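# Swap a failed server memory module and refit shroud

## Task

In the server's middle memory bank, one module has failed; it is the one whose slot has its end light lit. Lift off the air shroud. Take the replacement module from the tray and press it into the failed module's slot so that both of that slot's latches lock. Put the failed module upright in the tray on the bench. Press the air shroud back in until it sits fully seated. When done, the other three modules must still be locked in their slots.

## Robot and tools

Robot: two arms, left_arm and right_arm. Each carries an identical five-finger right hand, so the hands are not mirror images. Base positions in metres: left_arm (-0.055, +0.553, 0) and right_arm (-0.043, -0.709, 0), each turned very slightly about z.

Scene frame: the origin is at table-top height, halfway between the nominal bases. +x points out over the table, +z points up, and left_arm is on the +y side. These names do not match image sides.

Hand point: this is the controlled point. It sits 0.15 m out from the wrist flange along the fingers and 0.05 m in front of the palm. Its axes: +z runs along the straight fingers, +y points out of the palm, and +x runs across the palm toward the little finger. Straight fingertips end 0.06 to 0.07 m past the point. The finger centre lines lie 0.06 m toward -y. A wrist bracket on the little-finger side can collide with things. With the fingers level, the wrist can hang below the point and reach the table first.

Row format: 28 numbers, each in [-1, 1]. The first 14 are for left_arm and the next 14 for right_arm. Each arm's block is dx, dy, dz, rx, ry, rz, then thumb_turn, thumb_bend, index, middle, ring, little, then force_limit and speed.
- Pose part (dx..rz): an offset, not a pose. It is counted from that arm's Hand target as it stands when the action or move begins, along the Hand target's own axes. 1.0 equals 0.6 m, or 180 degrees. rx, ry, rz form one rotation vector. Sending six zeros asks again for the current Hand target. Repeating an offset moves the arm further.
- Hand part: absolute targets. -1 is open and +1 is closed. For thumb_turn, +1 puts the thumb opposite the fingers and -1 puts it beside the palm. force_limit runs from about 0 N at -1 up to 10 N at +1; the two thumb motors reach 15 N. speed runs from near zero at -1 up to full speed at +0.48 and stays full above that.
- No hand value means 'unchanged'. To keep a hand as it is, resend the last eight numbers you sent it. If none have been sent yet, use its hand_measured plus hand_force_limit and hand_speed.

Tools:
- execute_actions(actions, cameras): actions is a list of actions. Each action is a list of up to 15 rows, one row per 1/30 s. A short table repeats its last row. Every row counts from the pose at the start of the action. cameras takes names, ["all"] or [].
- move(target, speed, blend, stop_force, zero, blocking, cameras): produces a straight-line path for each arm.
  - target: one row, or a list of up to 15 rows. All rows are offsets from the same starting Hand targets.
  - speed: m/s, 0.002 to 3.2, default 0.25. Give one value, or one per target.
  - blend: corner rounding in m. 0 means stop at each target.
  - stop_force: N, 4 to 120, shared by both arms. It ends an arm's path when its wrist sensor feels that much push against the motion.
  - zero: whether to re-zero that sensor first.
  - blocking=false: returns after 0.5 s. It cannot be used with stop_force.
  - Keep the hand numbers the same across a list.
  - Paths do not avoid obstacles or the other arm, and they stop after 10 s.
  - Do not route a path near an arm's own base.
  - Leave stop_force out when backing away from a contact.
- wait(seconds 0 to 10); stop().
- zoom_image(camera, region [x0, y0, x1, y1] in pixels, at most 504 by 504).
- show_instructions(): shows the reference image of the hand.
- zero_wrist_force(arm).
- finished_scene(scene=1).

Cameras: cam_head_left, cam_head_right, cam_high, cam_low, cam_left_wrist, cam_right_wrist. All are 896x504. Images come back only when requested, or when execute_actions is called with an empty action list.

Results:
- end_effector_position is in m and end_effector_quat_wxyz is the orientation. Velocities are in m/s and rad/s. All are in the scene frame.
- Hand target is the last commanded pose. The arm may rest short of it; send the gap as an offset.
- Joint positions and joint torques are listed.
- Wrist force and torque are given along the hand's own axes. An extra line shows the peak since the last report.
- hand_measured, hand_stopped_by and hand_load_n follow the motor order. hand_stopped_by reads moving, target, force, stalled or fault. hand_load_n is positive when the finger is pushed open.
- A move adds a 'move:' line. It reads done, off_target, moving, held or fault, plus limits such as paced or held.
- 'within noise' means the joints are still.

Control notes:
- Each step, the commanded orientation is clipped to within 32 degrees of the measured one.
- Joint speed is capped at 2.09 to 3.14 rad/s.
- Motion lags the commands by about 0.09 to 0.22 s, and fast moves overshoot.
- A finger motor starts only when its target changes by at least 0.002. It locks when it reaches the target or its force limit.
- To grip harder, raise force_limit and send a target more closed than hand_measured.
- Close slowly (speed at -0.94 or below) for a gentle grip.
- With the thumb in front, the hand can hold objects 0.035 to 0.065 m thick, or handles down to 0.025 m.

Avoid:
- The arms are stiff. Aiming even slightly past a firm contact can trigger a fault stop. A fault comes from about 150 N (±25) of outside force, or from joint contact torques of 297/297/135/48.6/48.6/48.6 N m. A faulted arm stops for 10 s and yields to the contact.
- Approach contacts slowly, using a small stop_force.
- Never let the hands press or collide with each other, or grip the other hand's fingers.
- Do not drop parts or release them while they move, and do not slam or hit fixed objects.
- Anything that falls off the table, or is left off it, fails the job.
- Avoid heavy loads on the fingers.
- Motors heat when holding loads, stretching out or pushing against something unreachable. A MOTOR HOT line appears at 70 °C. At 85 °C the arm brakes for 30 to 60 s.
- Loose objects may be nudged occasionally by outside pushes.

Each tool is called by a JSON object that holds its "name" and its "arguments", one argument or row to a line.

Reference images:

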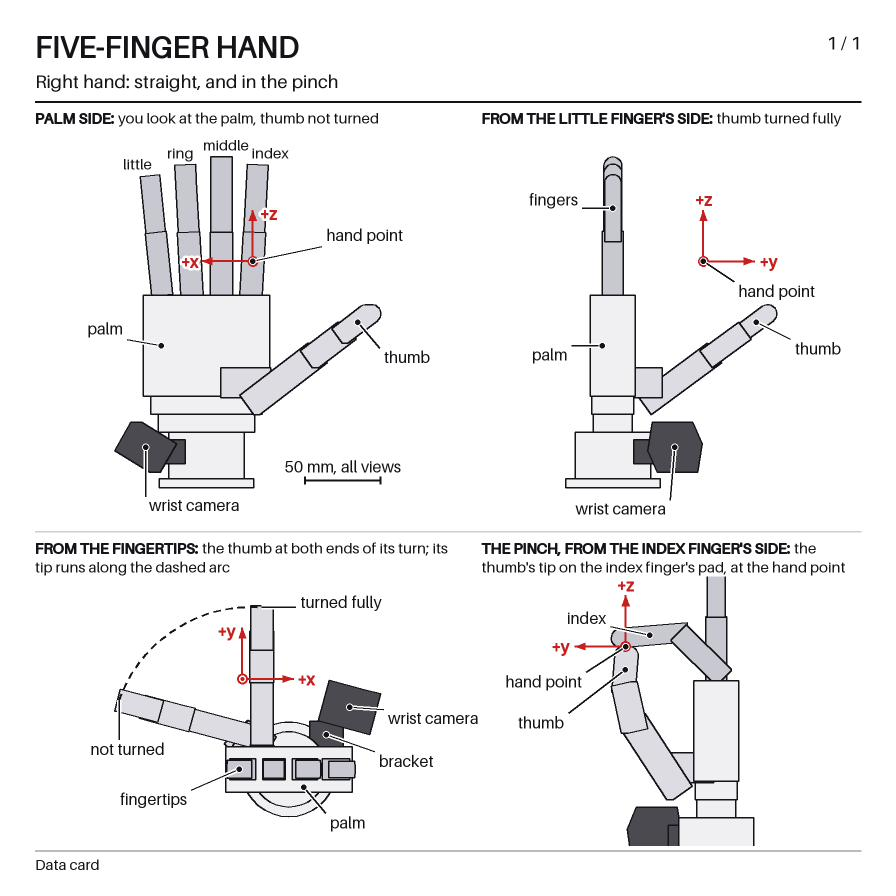

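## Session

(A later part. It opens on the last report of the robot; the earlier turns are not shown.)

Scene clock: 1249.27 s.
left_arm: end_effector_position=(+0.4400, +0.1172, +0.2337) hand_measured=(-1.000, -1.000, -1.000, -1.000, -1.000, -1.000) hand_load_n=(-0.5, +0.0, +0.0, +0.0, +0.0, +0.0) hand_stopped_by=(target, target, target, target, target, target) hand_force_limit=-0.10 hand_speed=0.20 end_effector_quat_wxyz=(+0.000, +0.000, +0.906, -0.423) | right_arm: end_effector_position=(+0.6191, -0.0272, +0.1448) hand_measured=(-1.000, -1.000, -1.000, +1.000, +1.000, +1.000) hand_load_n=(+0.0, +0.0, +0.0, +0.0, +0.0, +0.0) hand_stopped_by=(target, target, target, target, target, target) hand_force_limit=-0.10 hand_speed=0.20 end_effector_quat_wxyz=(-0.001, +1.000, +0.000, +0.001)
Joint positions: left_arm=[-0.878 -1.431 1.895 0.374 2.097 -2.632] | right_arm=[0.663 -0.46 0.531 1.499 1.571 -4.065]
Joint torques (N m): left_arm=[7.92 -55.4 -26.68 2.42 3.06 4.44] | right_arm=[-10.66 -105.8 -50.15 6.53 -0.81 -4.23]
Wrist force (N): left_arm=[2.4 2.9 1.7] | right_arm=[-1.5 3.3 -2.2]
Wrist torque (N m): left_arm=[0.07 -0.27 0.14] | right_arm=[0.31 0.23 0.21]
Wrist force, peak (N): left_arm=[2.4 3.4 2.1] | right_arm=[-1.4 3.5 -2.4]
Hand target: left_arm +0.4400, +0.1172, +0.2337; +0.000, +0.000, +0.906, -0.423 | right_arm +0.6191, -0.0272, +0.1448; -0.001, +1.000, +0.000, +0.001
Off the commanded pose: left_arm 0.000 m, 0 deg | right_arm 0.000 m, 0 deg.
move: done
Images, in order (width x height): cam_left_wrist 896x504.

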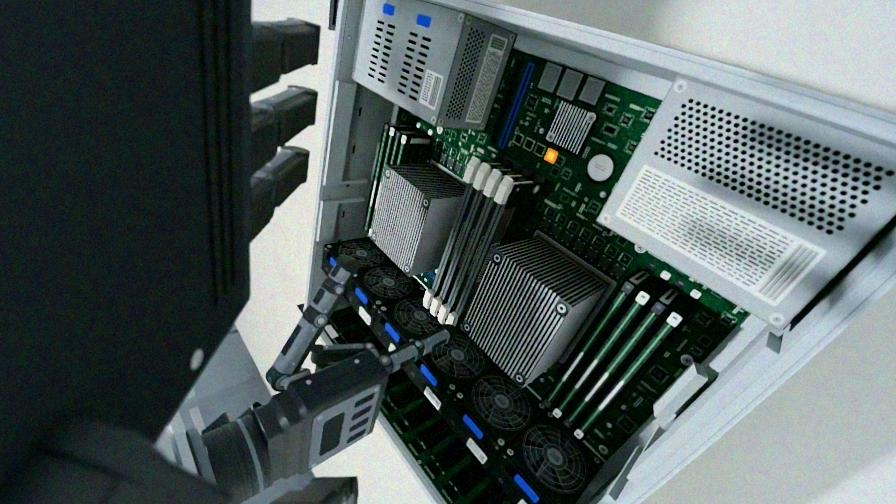

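{"name": "execute_actions", "arguments": {
  "actions": [],
  "cameras": ["cam_head_left", "cam_head_right", "cam_high"]
}}

{"name": "zoom_image", "arguments": {
  "camera": "cam_high",
  "region": [440, 150, 600, 290]
}}

{"name": "zoom_image", "arguments": {
  "camera": "cam_head_right",
  "region": [380, 220, 540, 360]
}}

Scene clock: 1273.27 s.
left_arm: end_effector_position=(+0.4400, +0.1172, +0.2337) hand_measured=(-1.000, -1.000, -1.000, -1.000, -1.000, -1.000) hand_load_n=(+0.0, +0.0, +0.0, +0.0, +0.0, +0.0) hand_stopped_by=(target, target, target, target, target, target) hand_force_limit=-0.10 hand_speed=0.20 end_effector_quat_wxyz=(+0.000, +0.000, +0.906, -0.423) | right_arm: end_effector_position=(+0.6191, -0.0272, +0.1448) hand_measured=(-1.000, -1.000, -1.000, +1.000, +1.000, +1.000) hand_load_n=(+0.0, +0.0, +0.0, +0.0, +0.0, +0.0) hand_stopped_by=(target, target, target, target, target, target) hand_force_limit=-0.10 hand_speed=0.20 end_effector_quat_wxyz=(-0.001, +1.000, +0.000, +0.001)
Joint positions: left_arm=[-0.878 -1.431 1.895 0.374 2.097 -2.632] | right_arm=[0.663 -0.46 0.531 1.499 1.571 -4.065]
Joint velocities: within noise
Joint torques (N m): left_arm=[6.83 -57.13 -27.67 2.25 2.61 3.73] | right_arm=[-11.33 -105.45 -50.3 6.39 -1.01 -4.02]
Motor temperatures (°C): left_arm=[34 32 34 35 32 35] | right_arm=[29 31 30 37 38 39]
Wrist force (N): left_arm=[2.9 3.3 1.8] | right_arm=[-1.4 3.0 -2.3]
Wrist torque (N m): left_arm=[0.13 -0.34 0.18] | right_arm=[0.28 0.22 0.22]
Wrist force, peak (N): left_arm=[2.6 3.2 2.3] | right_arm=[-1.5 3.6 -2.4]
Hand target: left_arm +0.4400, +0.1172, +0.2337; +0.000, +0.000, +0.906, -0.423 | right_arm +0.6191, -0.0272, +0.1448; -0.001, +1.000, +0.000, +0.001
Off the commanded pose: left_arm 0.000 m, 0 deg | right_arm 0.000 m, 0 deg.
Images, in order (width x height): cam_head_left 896x504, cam_head_right 896x504, cam_high 896x504.

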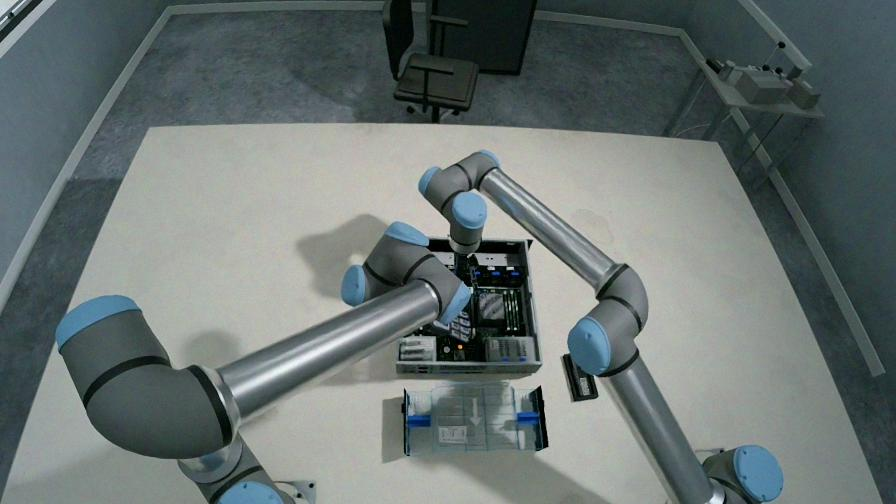

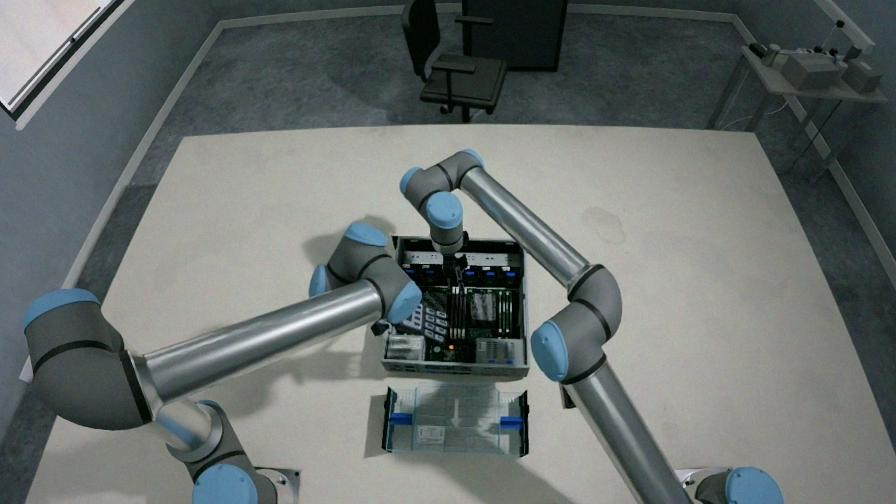

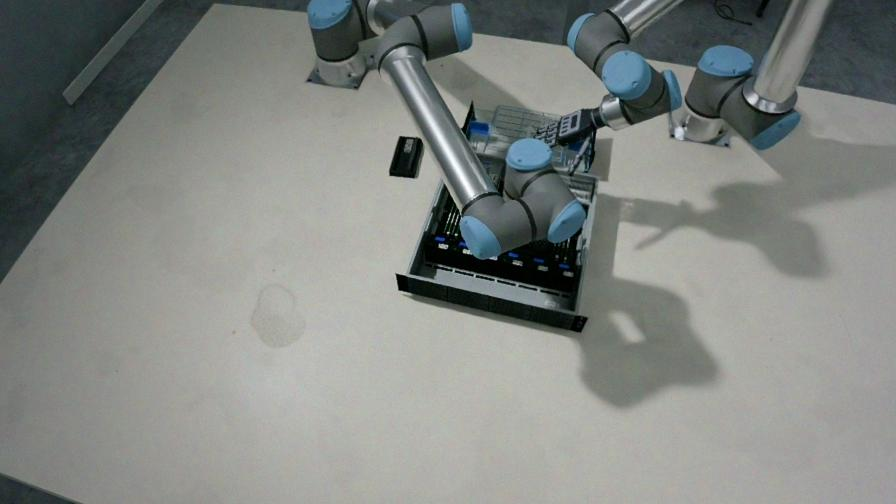

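Scaled by 3.150 from the camera's 896x504 image, which has a finer 1280x720 frame.

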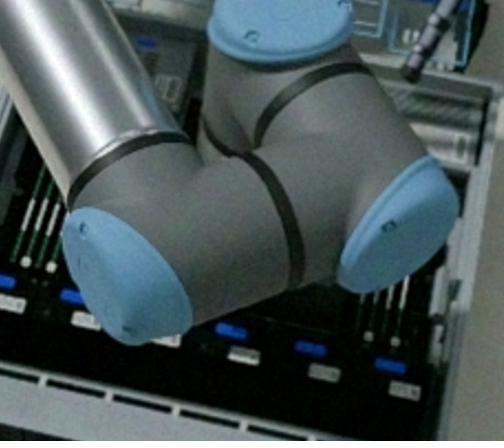

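Scaled by 3.150 from the camera's 896x504 image, which has a finer 1280x720 frame.

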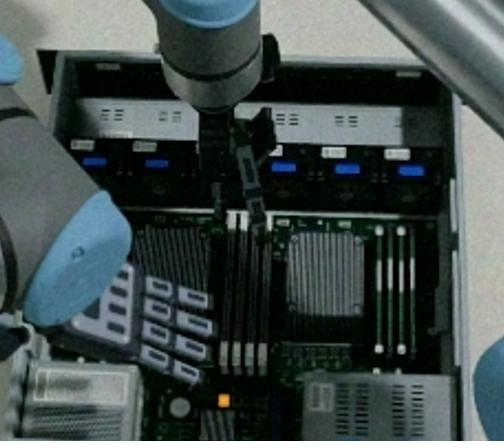

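{"name": "move", "arguments": {
  "target": [0, 0, 0, 0, 0, 0, -1, -1, -1, -1, -1, -1, -0.1, 0.2, -0.00667, 0.01333, 0, 0, 0, 0, -1, -1, -1, 1, 1, 1, -0.1, 0.2],
  "speed": 0.05,
  "stop_force": 4,
  "cameras": ["cam_left_wrist", "cam_head_right"]
}}

{"name": "zoom_image", "arguments": {
  "camera": "cam_left_wrist",
  "region": [380, 260, 520, 390]
}}

{"name": "zoom_image", "arguments": {
  "camera": "cam_head_right",
  "region": [420, 250, 500, 350]
}}

Scene clock: 1281.57 s.
left_arm: end_effector_position=(+0.4400, +0.1172, +0.2337) hand_measured=(-1.000, -1.000, -1.000, -1.000, -1.000, -1.000) hand_load_n=(+0.0, +0.0, +0.0, +0.0, +0.0, +0.0) hand_stopped_by=(target, target, target, target, target, target) hand_force_limit=-0.10 hand_speed=0.20 end_effector_quat_wxyz=(+0.000, +0.000, +0.906, -0.423) | right_arm: end_effector_position=(+0.6151, -0.0352, +0.1447) hand_measured=(-1.000, -1.000, -1.000, +1.000, +1.000, +1.000) hand_load_n=(+0.0, +0.0, +0.0, +0.0, +0.0, +0.0) hand_stopped_by=(target, target, target, target, target, target) hand_force_limit=-0.10 hand_speed=0.20 end_effector_quat_wxyz=(-0.001, +1.000, +0.000, +0.001)
Joint positions: left_arm=[-0.878 -1.431 1.895 0.374 2.097 -2.632] | right_arm=[0.659 -0.487 0.583 1.473 1.571 -4.069]
Joint torques (N m): left_arm=[8.24 -54.98 -26.5 3.04 2.82 4.27] | right_arm=[11.72 -103.61 -50.46 6.48 -1.09 2.48]
Wrist force (N): left_arm=[2.8 3.5 1.9] | right_arm=[-1.2 3.7 -2.3]
Wrist torque (N m): left_arm=[0.14 -0.34 0.18] | right_arm=[0.35 0.23 0.39]
Wrist force, peak (N): left_arm=[2.8 3.5 1.9] | right_arm=[-1.3 3.8 -2.5]
Hand target: left_arm +0.4400, +0.1172, +0.2337; +0.000, +0.000, +0.906, -0.423 | right_arm +0.6151, -0.0352, +0.1447; -0.001, +1.000, +0.000, +0.001
Off the commanded pose: left_arm 0.000 m, 0 deg | right_arm 0.000 m, 0 deg.
move: done
Images, in order (width x height): cam_head_right 896x504, cam_left_wrist 896x504.

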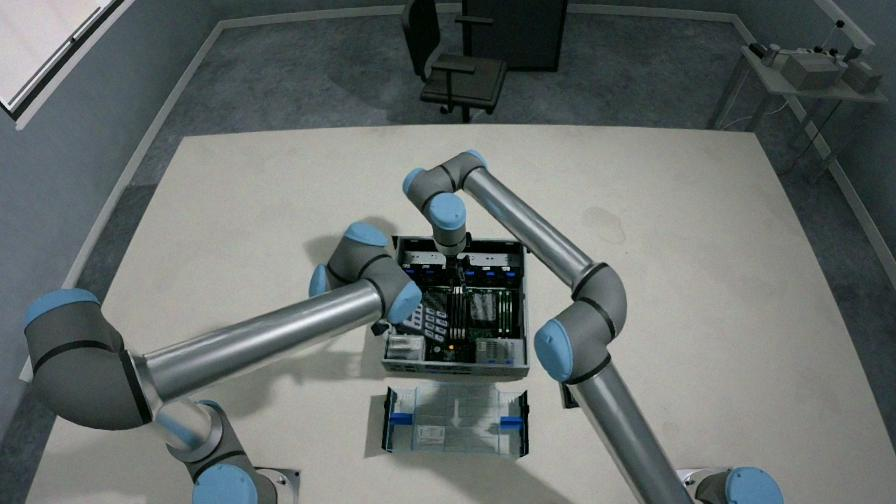

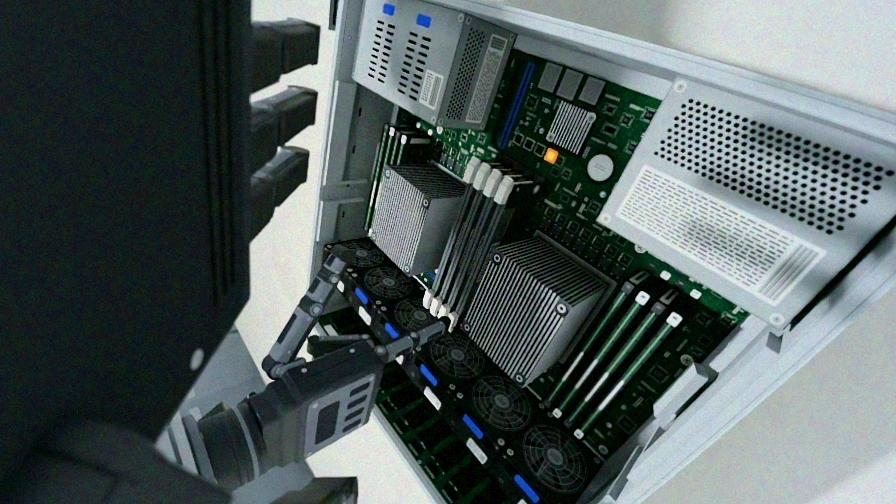

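Scaled by 3.600 from the camera's 896x504 image, which has a finer 1280x720 frame.

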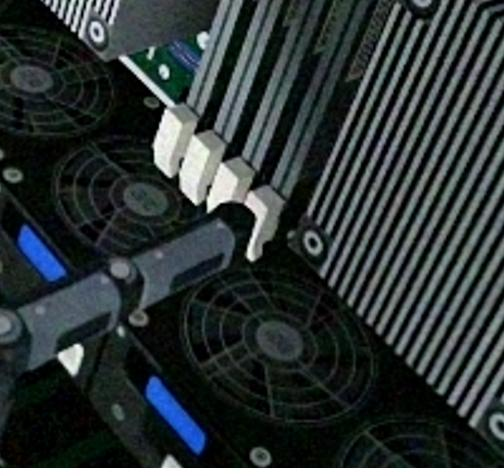

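Scaled by 5.040 from the camera's 896x504 image, which has a finer 1280x720 frame.

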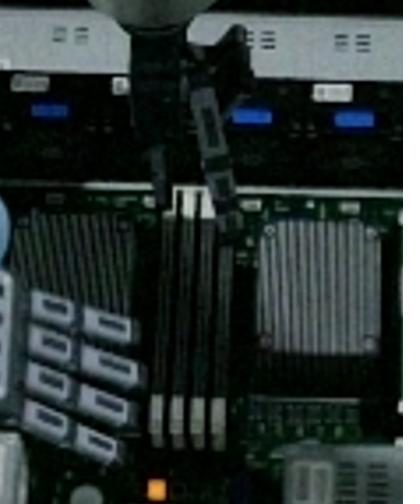

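{"name": "move", "arguments": {
  "target": [0, 0, 0, 0, 0, 0, -1, -1, -1, -1, -1, -1, -0.1, 0.2, 0, 0, 0.03333, 0, 0, 0, -1, -1, -1, 1, 1, 1, -0.1, 0.2],
  "speed": 0.02,
  "stop_force": 4,
  "cameras": ["cam_left_wrist", "cam_head_right"]
}}

{"name": "zoom_image", "arguments": {
  "camera": "cam_left_wrist",
  "region": [380, 260, 520, 390]
}}

{"name": "zoom_image", "arguments": {
  "camera": "cam_head_right",
  "region": [420, 250, 500, 350]
}}

Scene clock: 1291.23 s.
left_arm: end_effector_position=(+0.4400, +0.1172, +0.2337) hand_measured=(-1.000, -1.000, -1.000, -1.000, -1.000, -1.000) hand_load_n=(+0.0, +0.0, +0.0, +0.0, +0.0, +0.0) hand_stopped_by=(target, target, target, target, target, target) hand_force_limit=-0.10 hand_speed=0.20 end_effector_quat_wxyz=(+0.000, +0.000, +0.906, -0.423) | right_arm: end_effector_position=(+0.6151, -0.0352, +0.1391) hand_measured=(-1.000, -1.000, -1.000, +1.000, +1.000, +1.000) hand_load_n=(+0.0, +0.0, +0.0, +0.0, +0.0, +0.0) hand_stopped_by=(target, target, target, target, target, target) hand_force_limit=-0.10 hand_speed=0.20 end_effector_quat_wxyz=(-0.001, +1.000, +0.000, +0.001)
Joint positions: left_arm=[-0.878 -1.431 1.895 0.374 2.097 -2.632] | right_arm=[0.659 -0.485 0.59 1.465 1.571 -4.069]
Joint torques (N m): left_arm=[9.9 -54.73 -26.53 2.64 3.34 4.27] | right_arm=[10.35 -120.09 -46.7 5.61 -0.86 2.27]
Wrist force (N): left_arm=[2.6 3.1 1.9] | right_arm=[-1.4 2.9 -9.6]
Wrist torque (N m): left_arm=[0.09 -0.30 0.15] | right_arm=[0.67 0.25 0.37]
Wrist force, peak (N): left_arm=[2.7 3.4 2.6] | right_arm=[-2.4 3.0 -23.0]
Hand target: left_arm +0.4400, +0.1172, +0.2337; +0.000, +0.000, +0.906, -0.423 | right_arm +0.6151, -0.0352, +0.1391; -0.001, +1.000, +0.000, +0.001 (not the last commanded pose)
Off the commanded pose: left_arm 0.000 m, 0 deg | right_arm 0.014 m, 0 deg.
move: contact (right_arm)
Images, in order (width x height): cam_head_right 896x504, cam_left_wrist 896x504.

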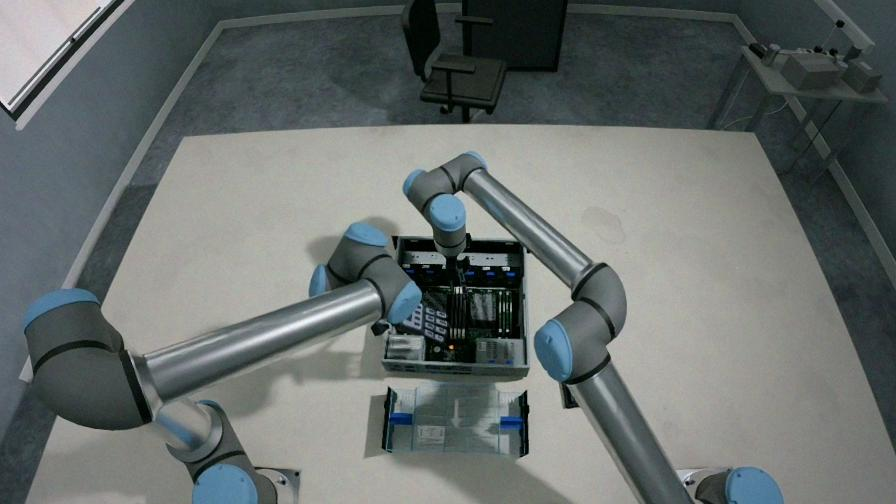

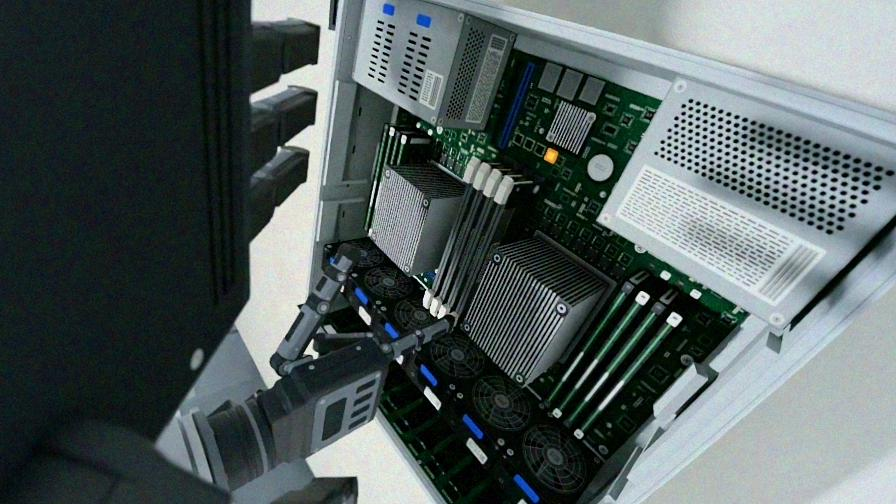

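Scaled by 3.600 from the camera's 896x504 image, which has a finer 1280x720 frame.

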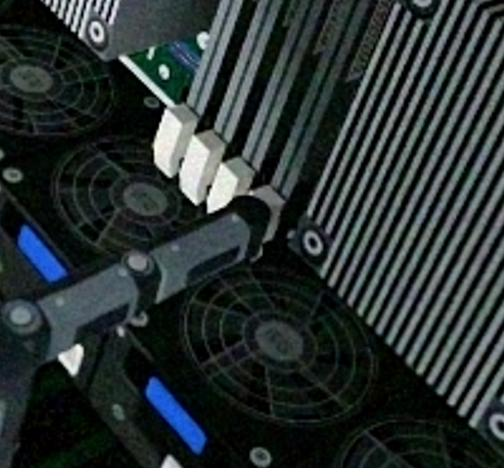

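Scaled by 5.040 from the camera's 896x504 image, which has a finer 1280x720 frame.

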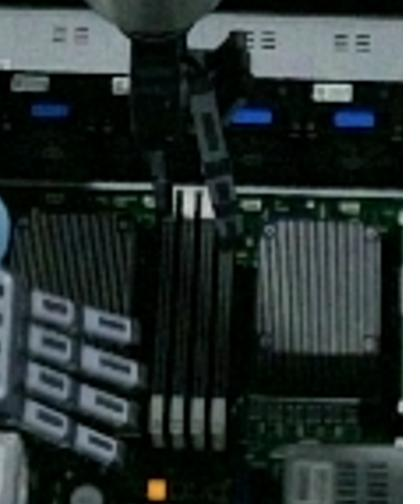

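{"name": "move", "arguments": {
  "target": [
    [0, 0, 0, 0, 0, 0, -1, -1, -1, -1, -1, -1, -0.1, 0.2, 0, 0, -0.005, 0, 0, 0, -1, -1, -1, 1, 1, 1, -0.1, 0.2],
    [0, 0, 0, 0, 0, 0, -1, -1, -1, -1, -1, -1, -0.1, 0.2, 0.01, 0, -0.005, 0, 0, 0, -1, -1, -1, 1, 1, 1, -0.1, 0.2]
  ],
  "speed": 0.03
}}

{"name": "move", "arguments": {
  "target": [0, 0, 0, 0, 0, 0, -1, -1, -1, -1, -1, -1, -0.1, 0.2, 0, 0, 0.02, 0, 0, 0, -1, -1, -1, 1, 1, 1, -0.1, 0.2],
  "speed": 0.004,
  "stop_force": 14,
  "cameras": ["cam_left_wrist"]
}}

{"name": "zoom_image", "arguments": {
  "camera": "cam_left_wrist",
  "region": [380, 260, 520, 390]
}}

Scene clock: 1302.43 s.
left_arm: end_effector_position=(+0.4400, +0.1172, +0.2337) hand_measured=(-1.000, -1.000, -1.000, -1.000, -1.000, -1.000) hand_load_n=(+0.0, +0.0, +0.0, +0.0, +0.0, +0.0) hand_stopped_by=(target, target, target, target, target, target) hand_force_limit=-0.10 hand_speed=0.20 end_effector_quat_wxyz=(+0.000, +0.000, +0.906, -0.423) | right_arm: end_effector_position=(+0.6211, -0.0353, +0.1422) hand_measured=(-1.000, -1.000, -1.000, +1.000, +1.000, +1.000) hand_load_n=(+0.0, +0.0, +0.0, +0.0, +0.0, +0.0) hand_stopped_by=(target, target, target, target, target, target) hand_force_limit=-0.10 hand_speed=0.20 end_effector_quat_wxyz=(-0.001, +1.000, +0.000, +0.000)
Joint positions: left_arm=[-0.878 -1.431 1.895 0.374 2.097 -2.632] | right_arm=[0.655 -0.473 0.562 1.481 1.571 -4.073]
Joint torques (N m): left_arm=[9.12 -54.5 -26.09 2.41 2.68 3.9] | right_arm=[10.86 -128.93 -29.21 0.63 -0.69 0.24]
Wrist force (N): left_arm=[2.0 3.1 1.9] | right_arm=[-1.4 3.4 -2.3]
Wrist torque (N m): left_arm=[0.08 -0.20 0.12] | right_arm=[0.31 0.24 0.37]
Wrist force, peak (N): left_arm=[2.6 3.5 2.0] | right_arm=[-1.2 3.4 -9.9]
Hand target: left_arm +0.4400, +0.1172, +0.2337; +0.000, +0.000, +0.906, -0.423 | right_arm +0.6211, -0.0352, +0.1422; -0.001, +1.000, +0.000, +0.001
Off the commanded pose: left_arm 0.000 m, 0 deg | right_arm 0.000 m, 0 deg.
move: done

Scene clock: 1304.40 s.
left_arm: end_effector_position=(+0.4400, +0.1172, +0.2337) hand_measured=(-1.000, -1.000, -1.000, -1.000, -1.000, -1.000) hand_load_n=(+0.0, +0.0, +0.0, +0.0, +0.0, +0.0) hand_stopped_by=(target, target, target, target, target, target) hand_force_limit=-0.10 hand_speed=0.20 end_effector_quat_wxyz=(+0.000, +0.000, +0.906, -0.423) | right_arm: end_effector_position=(+0.6211, -0.0352, +0.1386) hand_measured=(-1.000, -1.000, -1.000, +1.000, +1.000, +1.000) hand_load_n=(+0.0, +0.0, +0.0, +0.0, +0.0, +0.5) hand_stopped_by=(target, target, target, target, target, target) hand_force_limit=-0.10 hand_speed=0.20 end_effector_quat_wxyz=(-0.001, +1.000, +0.000, +0.001)
Joint positions: left_arm=[-0.878 -1.431 1.895 0.374 2.097 -2.632] | right_arm=[0.655 -0.472 0.566 1.476 1.571 -4.072]
Joint torques (N m): left_arm=[6.6 -53.72 -26.96 3.15 3.27 3.85] | right_arm=[14.8 -102.83 -43.79 4.42 0.28 2.87]
Wrist force (N): left_arm=[2.5 3.2 2.5] | right_arm=[-1.1 3.3 -17.8]
Wrist torque (N m): left_arm=[0.07 -0.31 0.16] | right_arm=[1.22 0.23 0.38]
Wrist force, peak (N): left_arm=[2.5 3.6 2.3] | right_arm=[-0.7 3.7 -19.0]
Hand target: left_arm +0.4400, +0.1172, +0.2337; +0.000, +0.000, +0.906, -0.423 | right_arm +0.6211, -0.0352, +0.1386; -0.001, +1.000, +0.000, +0.001 (not the last commanded pose)
Off the commanded pose: left_arm 0.000 m, 0 deg | right_arm 0.008 m, 0 deg.
move: contact (right_arm)
Images, in order (width x height): cam_left_wrist 896x504.

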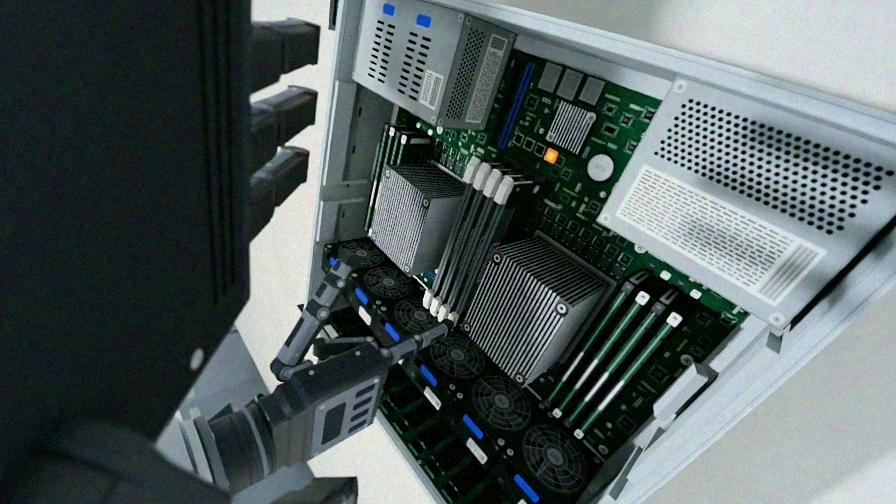

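Scaled by 3.600 from the camera's 896x504 image, which has a finer 1280x720 frame.

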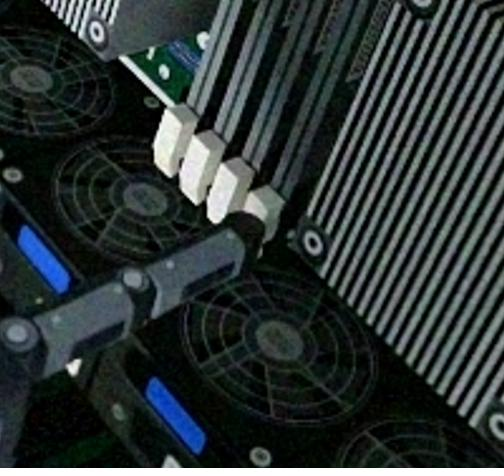

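{"name": "move", "arguments": {
  "target": [0, 0, 0, 0, 0, 0, -1, -1, -1, -1, -1, -1, -0.1, 0.2, 0.015, 0, 0, 0, 0, 0, -1, -1, -1, 1, 1, 1, -0.1, 0.2],
  "speed": 0.006,
  "stop_force": 15,
  "cameras": ["cam_left_wrist"]
}}

{"name": "zoom_image", "arguments": {
  "camera": "cam_left_wrist",
  "region": [380, 260, 520, 390]
}}

Scene clock: 1310.20 s.
left_arm: end_effector_position=(+0.4400, +0.1172, +0.2337) hand_measured=(-1.000, -1.000, -1.000, -1.000, -1.000, -1.000) hand_load_n=(+0.0, +0.0, +0.0, +0.0, +0.0, +0.0) hand_stopped_by=(target, target, target, target, target, target) hand_force_limit=-0.10 hand_speed=0.20 end_effector_quat_wxyz=(+0.000, +0.000, +0.906, -0.423) | right_arm: end_effector_position=(+0.6301, -0.0352, +0.1386) hand_measured=(-1.000, -1.000, -1.000, +1.000, +1.000, +1.000) hand_load_n=(+0.0, +0.0, +0.0, +0.0, +0.0, +0.0) hand_stopped_by=(target, target, target, target, target, target) hand_force_limit=-0.10 hand_speed=0.20 end_effector_quat_wxyz=(-0.001, +1.000, +0.000, +0.001)
Joint positions: left_arm=[-0.878 -1.431 1.895 0.374 2.097 -2.632] | right_arm=[0.65 -0.453 0.527 1.495 1.571 -4.078]
Joint torques (N m): left_arm=[7.68 -55.23 -26.49 2.46 3.12 4.05] | right_arm=[4.69 -126.03 -28.93 0.49 -0.23 -0.97]
Wrist force (N): left_arm=[2.2 3.2 1.6] | right_arm=[-2.2 2.8 -6.0]
Wrist torque (N m): left_arm=[0.13 -0.25 0.14] | right_arm=[0.54 0.15 0.31]
Wrist force, peak (N): left_arm=[3.0 3.4 2.1] | right_arm=[-0.9 3.3 -18.2]
Hand target: left_arm +0.4400, +0.1172, +0.2337; +0.000, +0.000, +0.906, -0.423 | right_arm +0.6301, -0.0352, +0.1386; -0.001, +1.000, +0.000, +0.001
Off the commanded pose: left_arm 0.000 m, 0 deg | right_arm 0.000 m, 0 deg.
move: done
Images, in order (width x height): cam_left_wrist 896x504.

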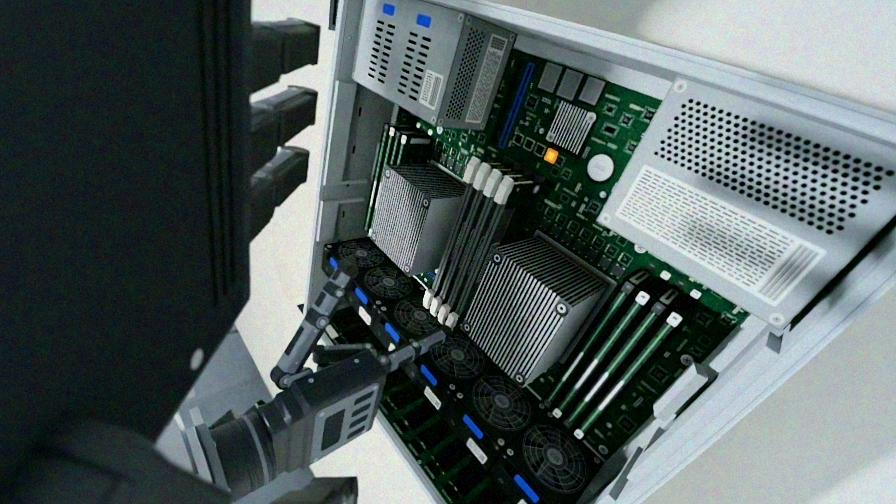

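Scaled by 3.600 from the camera's 896x504 image, which has a finer 1280x720 frame.

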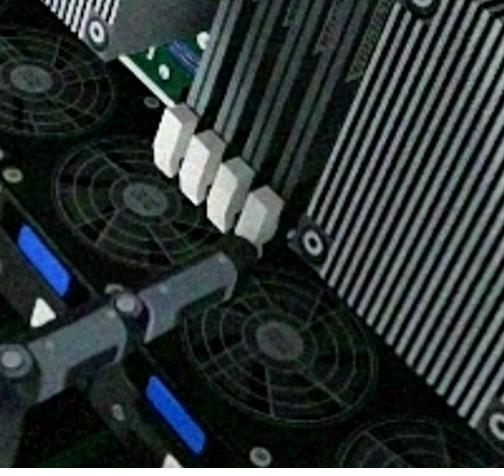

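{"name": "move", "arguments": {
  "target": [0, 0, 0, 0, 0, 0, -1, -1, -1, -1, -1, -1, -0.1, 0.2, 0, 0, 0.015, 0, 0, 0, -1, -1, -1, 1, 1, 1, -0.1, 0.2],
  "speed": 0.005,
  "stop_force": 15,
  "cameras": ["cam_left_wrist"]
}}

{"name": "zoom_image", "arguments": {
  "camera": "cam_left_wrist",
  "region": [380, 260, 520, 390]
}}

Scene clock: 1315.23 s.
left_arm: end_effector_position=(+0.4400, +0.1172, +0.2337) hand_measured=(-1.000, -1.000, -1.000, -1.000, -1.000, -1.000) hand_load_n=(-0.5, +0.0, +0.0, +0.0, +0.0, +0.0) hand_stopped_by=(target, target, target, target, target, target) hand_force_limit=-0.10 hand_speed=0.20 end_effector_quat_wxyz=(+0.000, +0.000, +0.906, -0.423) | right_arm: end_effector_position=(+0.6301, -0.0352, +0.1376) hand_measured=(-1.000, -1.000, -1.000, +1.000, +1.000, +1.000) hand_load_n=(+0.0, +0.0, +0.5, +0.0, +0.0, +0.0) hand_stopped_by=(target, target, target, target, target, target) hand_force_limit=-0.10 hand_speed=0.20 end_effector_quat_wxyz=(-0.001, +1.000, +0.000, +0.001)
Joint positions: left_arm=[-0.878 -1.431 1.895 0.374 2.097 -2.632] | right_arm=[0.65 -0.453 0.529 1.493 1.571 -4.078]
Joint torques (N m): left_arm=[6.5 -56.73 -25.54 2.22 3.16 3.39] | right_arm=[9.98 -96.51 -41.25 3.84 -0.32 2.37]
Wrist force (N): left_arm=[2.6 2.9 1.9] | right_arm=[-1.1 1.9 -21.5]
Wrist torque (N m): left_arm=[0.06 -0.31 0.15] | right_arm=[1.53 0.00 0.38]
Wrist force, peak (N): left_arm=[2.8 3.6 1.9] | right_arm=[-1.2 1.6 -23.6]
Hand target: left_arm +0.4400, +0.1172, +0.2337; +0.000, +0.000, +0.906, -0.423 | right_arm +0.6301, -0.0352, +0.1376; -0.001, +1.000, +0.000, +0.001 (not the last commanded pose)
Off the commanded pose: left_arm 0.000 m, 0 deg | right_arm 0.008 m, 0 deg.
move: contact (right_arm)
Images, in order (width x height): cam_left_wrist 896x504.

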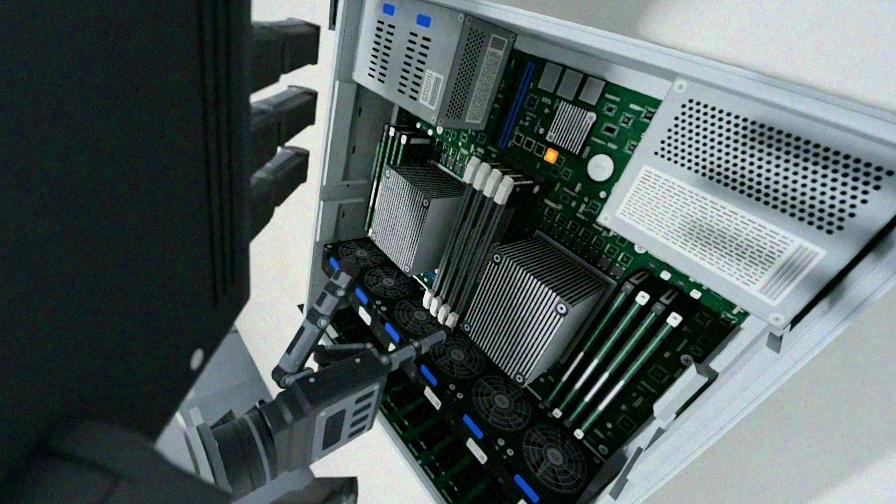

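Scaled by 3.600 from the camera's 896x504 image, which has a finer 1280x720 frame.

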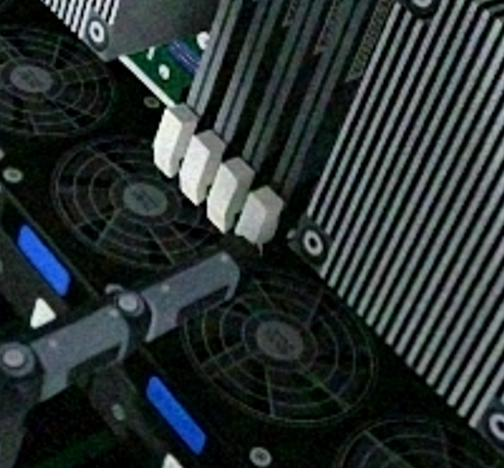

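{"name": "move", "arguments": {
  "target": [0, 0, 0, 0, 0, 0, -1, -1, -1, -1, -1, -1, -0.1, 0.2, 0, 0, -0.1, 0, 0, 0, -1, -1, -1, 1, 1, 1, -0.1, 0.2],
  "speed": 0.1
}}

{"name": "move", "arguments": {
  "target": [0, 0, 0, 0, 0, 0, -1, -1, -1, -1, -1, -1, -0.1, 0.2, 0.0732, 0.0013, 0.096, 0.2778, 0, 0, -1, -1, -1, -1, -1, -1, -0.1, 0.2],
  "speed": 0.2,
  "cameras": ["cam_right_wrist", "cam_left_wrist"]
}}

{"name": "zoom_image", "arguments": {
  "camera": "cam_right_wrist",
  "region": [350, 120, 600, 320]
}}

Scene clock: 1331.87 s.
left_arm: end_effector_position=(+0.4400, +0.1172, +0.2337) hand_measured=(-1.000, -1.000, -1.000, -1.000, -1.000, -1.000) hand_load_n=(+0.0, +0.0, +0.0, +0.0, +0.0, +0.0) hand_stopped_by=(target, target, target, target, target, target) hand_force_limit=-0.10 hand_speed=0.20 end_effector_quat_wxyz=(+0.000, +0.000, +0.906, -0.423) | right_arm: end_effector_position=(+0.6300, -0.0352, +0.1976) hand_measured=(-1.000, -1.000, -1.000, +1.000, +1.000, +1.000) hand_load_n=(+0.0, +0.0, +0.0, +0.5, +0.0, +0.0) hand_stopped_by=(target, target, target, target, target, target) hand_force_limit=-0.10 hand_speed=0.20 end_effector_quat_wxyz=(-0.001, +1.000, +0.000, +0.001) end_effector_velocity=(+0.000, +0.000, -0.003) end_effector_angular_velocity=(+0.000, -0.001, +0.002)
Joint positions: left_arm=[-0.878 -1.431 1.895 0.374 2.097 -2.632] | right_arm=[0.65 -0.459 0.435 1.592 1.57 -4.078]
Joint velocities: left_arm=[within noise] | right_arm=[0 0 0.005 -0.006 0 -0.001]
Joint torques (N m): left_arm=[9.73 -51.71 -28.19 2.64 2.74 3.86] | right_arm=[0.78 -110.67 -29.7 0.37 -0.14 -0.38]
Wrist force (N): left_arm=[2.9 2.5 2.5] | right_arm=[-1.2 3.0 -1.9]
Wrist torque (N m): left_arm=[-0.05 -0.37 0.15] | right_arm=[0.22 0.23 0.37]
Wrist force, peak (N): left_arm=[2.8 3.5 2.2] | right_arm=[-1.1 2.1 -22.0]
Hand target: left_arm +0.4400, +0.1172, +0.2337; +0.000, +0.000, +0.906, -0.423 | right_arm +0.6300, -0.0353, +0.1976; -0.001, +1.000, +0.000, +0.001
Off the commanded pose: left_arm 0.000 m, 0 deg | right_arm 0.000 m, 0 deg.
move: done

Scene clock: 1334.50 s.
left_arm: end_effector_position=(+0.4400, +0.1172, +0.2337) hand_measured=(-1.000, -1.000, -1.000, -1.000, -1.000, -1.000) hand_load_n=(+0.0, +0.0, +0.0, +0.0, +0.0, +0.0) hand_stopped_by=(target, target, target, target, target, target) hand_force_limit=-0.10 hand_speed=0.20 end_effector_quat_wxyz=(+0.000, +0.000, +0.906, -0.423) | right_arm: end_effector_position=(+0.6740, -0.0361, +0.1402) hand_measured=(-1.000, -1.000, -1.000, -1.000, -1.000, -1.000) hand_load_n=(+0.0, +0.0, +0.0, +0.0, +0.0, +0.0) hand_stopped_by=(target, target, target, target, target, target) hand_force_limit=-0.10 hand_speed=0.20 end_effector_quat_wxyz=(-0.423, +0.906, +0.000, +0.001)
Joint positions: left_arm=[-0.878 -1.431 1.895 0.374 2.097 -2.632] | right_arm=[0.417 -0.738 1.067 0.804 0.788 -4.127]
Joint torques (N m): left_arm=[7.96 -54.26 -26.16 2.3 2.87 3.89] | right_arm=[5.06 -89.24 -42.94 0.83 -2.57 -3.92]
Wrist force (N): left_arm=[2.6 3.4 2.2] | right_arm=[-2.0 0.3 -1.4]
Wrist torque (N m): left_arm=[0.11 -0.32 0.17] | right_arm=[0.07 0.32 -0.16]
Wrist force, peak (N): left_arm=[3.0 3.4 1.9] | right_arm=[-1.7 2.8 -2.8]
Hand target: left_arm +0.4400, +0.1172, +0.2337; +0.000, +0.000, +0.906, -0.423 | right_arm +0.6740, -0.0360, +0.1400; -0.423, +0.906, +0.000, +0.001
Off the commanded pose: left_arm 0.000 m, 0 deg | right_arm 0.000 m, 0 deg.
move: done
Images, in order (width x height): cam_left_wrist 896x504, cam_right_wrist 896x504.

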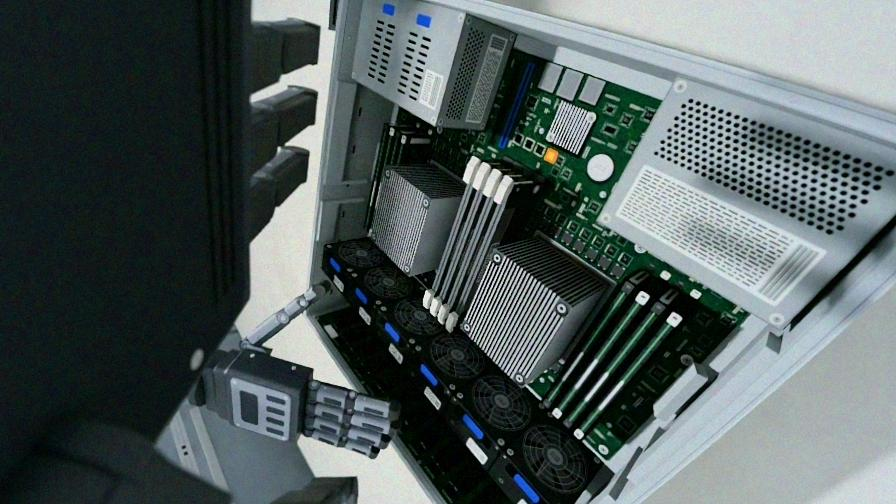

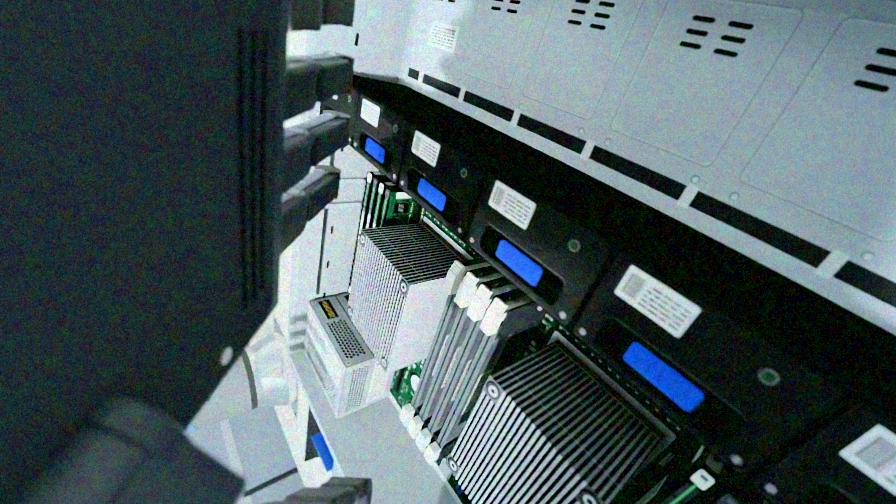

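Scaled by 2.016 from the camera's 896x504 image, which has a finer 1280x720 frame.

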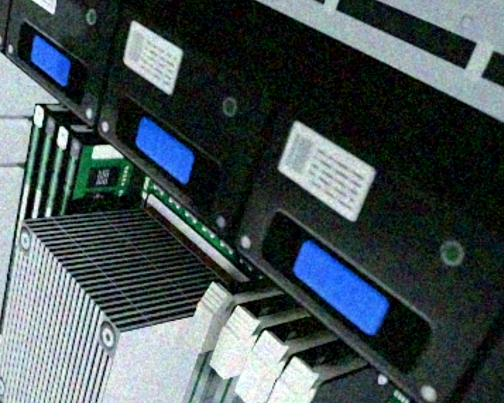

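{"name": "zoom_image", "arguments": {
  "camera": "cam_right_wrist",
  "region": [430, 245, 550, 355]
}}

{"name": "zoom_image", "arguments": {
  "camera": "cam_left_wrist",
  "region": [450, 140, 550, 230]
}}

Scaled by 4.200 from the camera's 896x504 image, which has a finer 1280x720 frame.

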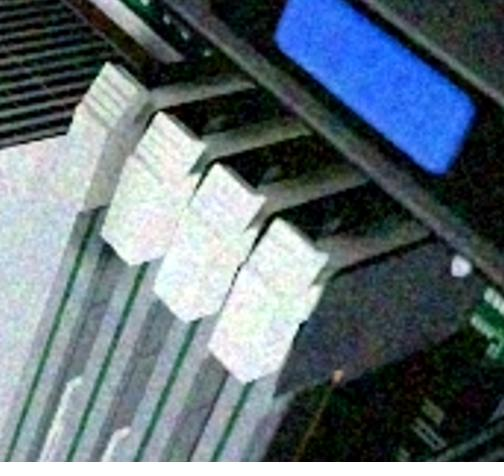

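Scaled by 5.040 from the camera's 896x504 image, which has a finer 1280x720 frame.

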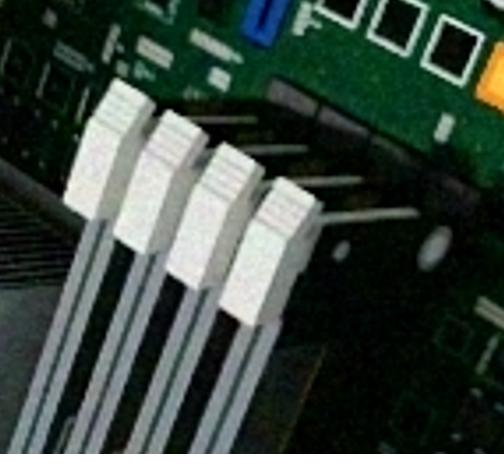

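{"name": "move", "arguments": {
  "target": [0, 0, 0, 0, 0, 0, -1, -1, -1, -1, -1, -1, -0.1, 0.2, -0.13, -0.0328, -0.0258, -0.2778, 0, 0, -1, -1, -1, 1, 1, 1, -0.1, 0.2],
  "speed": 0.15
}}

{"name": "move", "arguments": {
  "target": [0, 0, 0, 0, 0, 0, -1, -1, -1, -1, -1, -1, -0.1, 0.2, 0, 0, 0.035, 0, 0, 0, -1, -1, -1, 1, 1, 1, -0.1, 0.2],
  "speed": 0.05
}}

{"name": "move", "arguments": {
  "target": [0, 0, 0, 0, 0, 0, -1, -1, -1, -1, -1, -1, -0.1, 0.2, 0, 0, 0.03, 0, 0, 0, -1, -1, -1, 1, 1, 1, -0.1, 0.2],
  "speed": 0.006,
  "stop_force": 4,
  "cameras": ["cam_left_wrist"]
}}

{"name": "zoom_image", "arguments": {
  "camera": "cam_left_wrist",
  "region": [380, 260, 520, 390]
}}

Scene clock: 1382.70 s.
left_arm: end_effector_position=(+0.4400, +0.1172, +0.2337) hand_measured=(-1.000, -1.000, -1.000, -1.000, -1.000, -1.000) hand_load_n=(+0.0, +0.0, +0.0, -0.5, -0.5, +0.0) hand_stopped_by=(target, target, target, target, target, target) hand_force_limit=-0.10 hand_speed=0.20 end_effector_quat_wxyz=(+0.000, +0.000, +0.906, -0.423) | right_arm: end_effector_position=(+0.5959, -0.0351, +0.1649) hand_measured=(-1.000, -1.000, -1.000, +1.000, +1.000, +1.000) hand_load_n=(+0.0, +0.0, +0.0, +0.0, +0.0, +0.0) hand_stopped_by=(target, target, target, target, target, target) hand_force_limit=-0.10 hand_speed=0.20 end_effector_quat_wxyz=(-0.001, +1.000, +0.000, +0.001)
Joint positions: left_arm=[-0.878 -1.431 1.895 0.374 2.097 -2.632] | right_arm=[0.671 -0.53 0.632 1.467 1.57 -4.057]
Joint torques (N m): left_arm=[6.82 -54.71 -27.56 2.29 2.67 3.48] | right_arm=[-5.41 -117.14 -33.57 3.84 1.13 -3.95]
Wrist force (N): left_arm=[3.0 3.3 1.9] | right_arm=[-1.7 3.4 -1.9]
Wrist torque (N m): left_arm=[0.10 -0.36 0.18] | right_arm=[0.29 0.34 0.26]
Wrist force, peak (N): left_arm=[2.8 3.5 2.4] | right_arm=[-1.9 3.7 -2.3]
Hand target: left_arm +0.4400, +0.1172, +0.2337; +0.000, +0.000, +0.906, -0.423 | right_arm +0.5960, -0.0352, +0.1650; -0.001, +1.000, +0.000, +0.001
Off the commanded pose: left_arm 0.000 m, 0 deg | right_arm 0.000 m, 0 deg.
move: done

Scene clock: 1383.43 s.
left_arm: end_effector_position=(+0.4400, +0.1172, +0.2337) hand_measured=(-1.000, -1.000, -1.000, -1.000, -1.000, -1.000) hand_load_n=(+0.0, +0.0, +0.0, +0.0, +0.0, +0.0) hand_stopped_by=(target, target, target, target, target, target) hand_force_limit=-0.10 hand_speed=0.20 end_effector_quat_wxyz=(+0.000, +0.000, +0.906, -0.423) | right_arm: end_effector_position=(+0.5960, -0.0352, +0.1437) hand_measured=(-1.000, -1.000, -1.000, +1.000, +1.000, +1.000) hand_load_n=(+0.0, +0.0, +0.0, +0.0, +0.0, +0.0) hand_stopped_by=(target, target, target, target, target, target) hand_force_limit=-0.10 hand_speed=0.20 end_effector_quat_wxyz=(-0.001, +1.000, +0.000, +0.001)
Joint positions: left_arm=[-0.878 -1.431 1.895 0.374 2.097 -2.632] | right_arm=[0.671 -0.523 0.656 1.436 1.571 -4.057]
Joint torques (N m): left_arm=[7.95 -53.34 -27.89 2.27 2.61 3.83] | right_arm=[-11.8 -124.71 -50.77 6.6 1.89 -3.99]
Wrist force (N): left_arm=[2.3 2.7 2.1] | right_arm=[-1.7 3.3 -2.0]
Wrist torque (N m): left_arm=[0.01 -0.27 0.12] | right_arm=[0.25 0.38 0.29]
Wrist force, peak (N): left_arm=[2.6 3.3 2.3] | right_arm=[-1.5 3.8 -2.3]
Hand target: left_arm +0.4400, +0.1172, +0.2337; +0.000, +0.000, +0.906, -0.423 | right_arm +0.5960, -0.0352, +0.1440; -0.001, +1.000, +0.000, +0.001
Off the commanded pose: left_arm 0.000 m, 0 deg | right_arm 0.000 m, 0 deg.
move: done

Scene clock: 1386.70 s.
left_arm: end_effector_position=(+0.4400, +0.1172, +0.2337) hand_measured=(-1.000, -1.000, -1.000, -1.000, -1.000, -1.000) hand_load_n=(+0.0, +0.0, +0.0, +0.0, +0.0, +0.0) hand_stopped_by=(target, target, target, target, target, target) hand_force_limit=-0.10 hand_speed=0.20 end_effector_quat_wxyz=(+0.000, +0.000, +0.906, -0.423) | right_arm: end_effector_position=(+0.5960, -0.0352, +0.1312) hand_measured=(-1.000, -1.000, -1.000, +1.000, +1.000, +1.000) hand_load_n=(+0.0, +0.0, +0.0, +0.0, +0.0, +0.0) hand_stopped_by=(target, target, target, target, target, target) hand_force_limit=-0.10 hand_speed=0.20 end_effector_quat_wxyz=(-0.001, +1.000, +0.000, +0.001)
Joint positions: left_arm=[-0.878 -1.431 1.895 0.374 2.097 -2.632] | right_arm=[0.671 -0.518 0.669 1.419 1.571 -4.057]
Joint torques (N m): left_arm=[7.54 -56.46 -26.38 2.24 2.79 3.01] | right_arm=[-10.33 -118.38 -48.04 5.84 0.91 -3.55]
Wrist force (N): left_arm=[2.5 3.0 2.0] | right_arm=[-1.1 3.1 -7.3]
Wrist torque (N m): left_arm=[0.06 -0.30 0.15] | right_arm=[0.56 0.37 0.31]
Wrist force, peak (N): left_arm=[3.0 3.2 2.4] | right_arm=[-1.1 3.1 -9.0]
Hand target: left_arm +0.4400, +0.1172, +0.2337; +0.000, +0.000, +0.906, -0.423 | right_arm +0.5960, -0.0352, +0.1312; -0.001, +1.000, +0.000, +0.001 (not the last commanded pose)
Off the commanded pose: left_arm 0.000 m, 0 deg | right_arm 0.005 m, 0 deg.
move: contact (right_arm)
Images, in order (width x height): cam_left_wrist 896x504.

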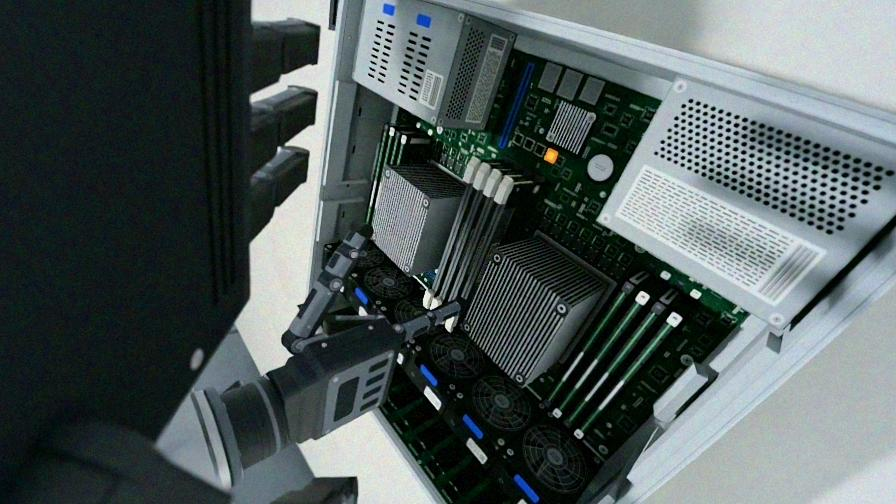

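Scaled by 3.600 from the camera's 896x504 image, which has a finer 1280x720 frame.

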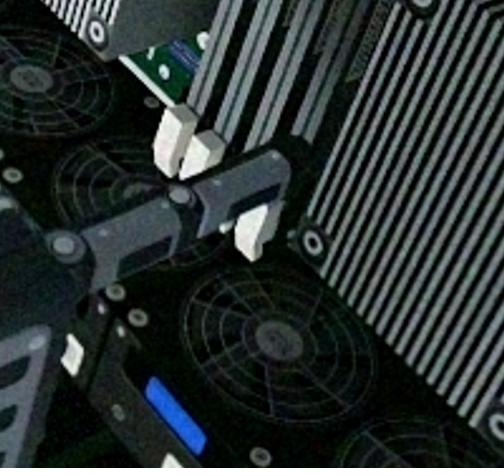

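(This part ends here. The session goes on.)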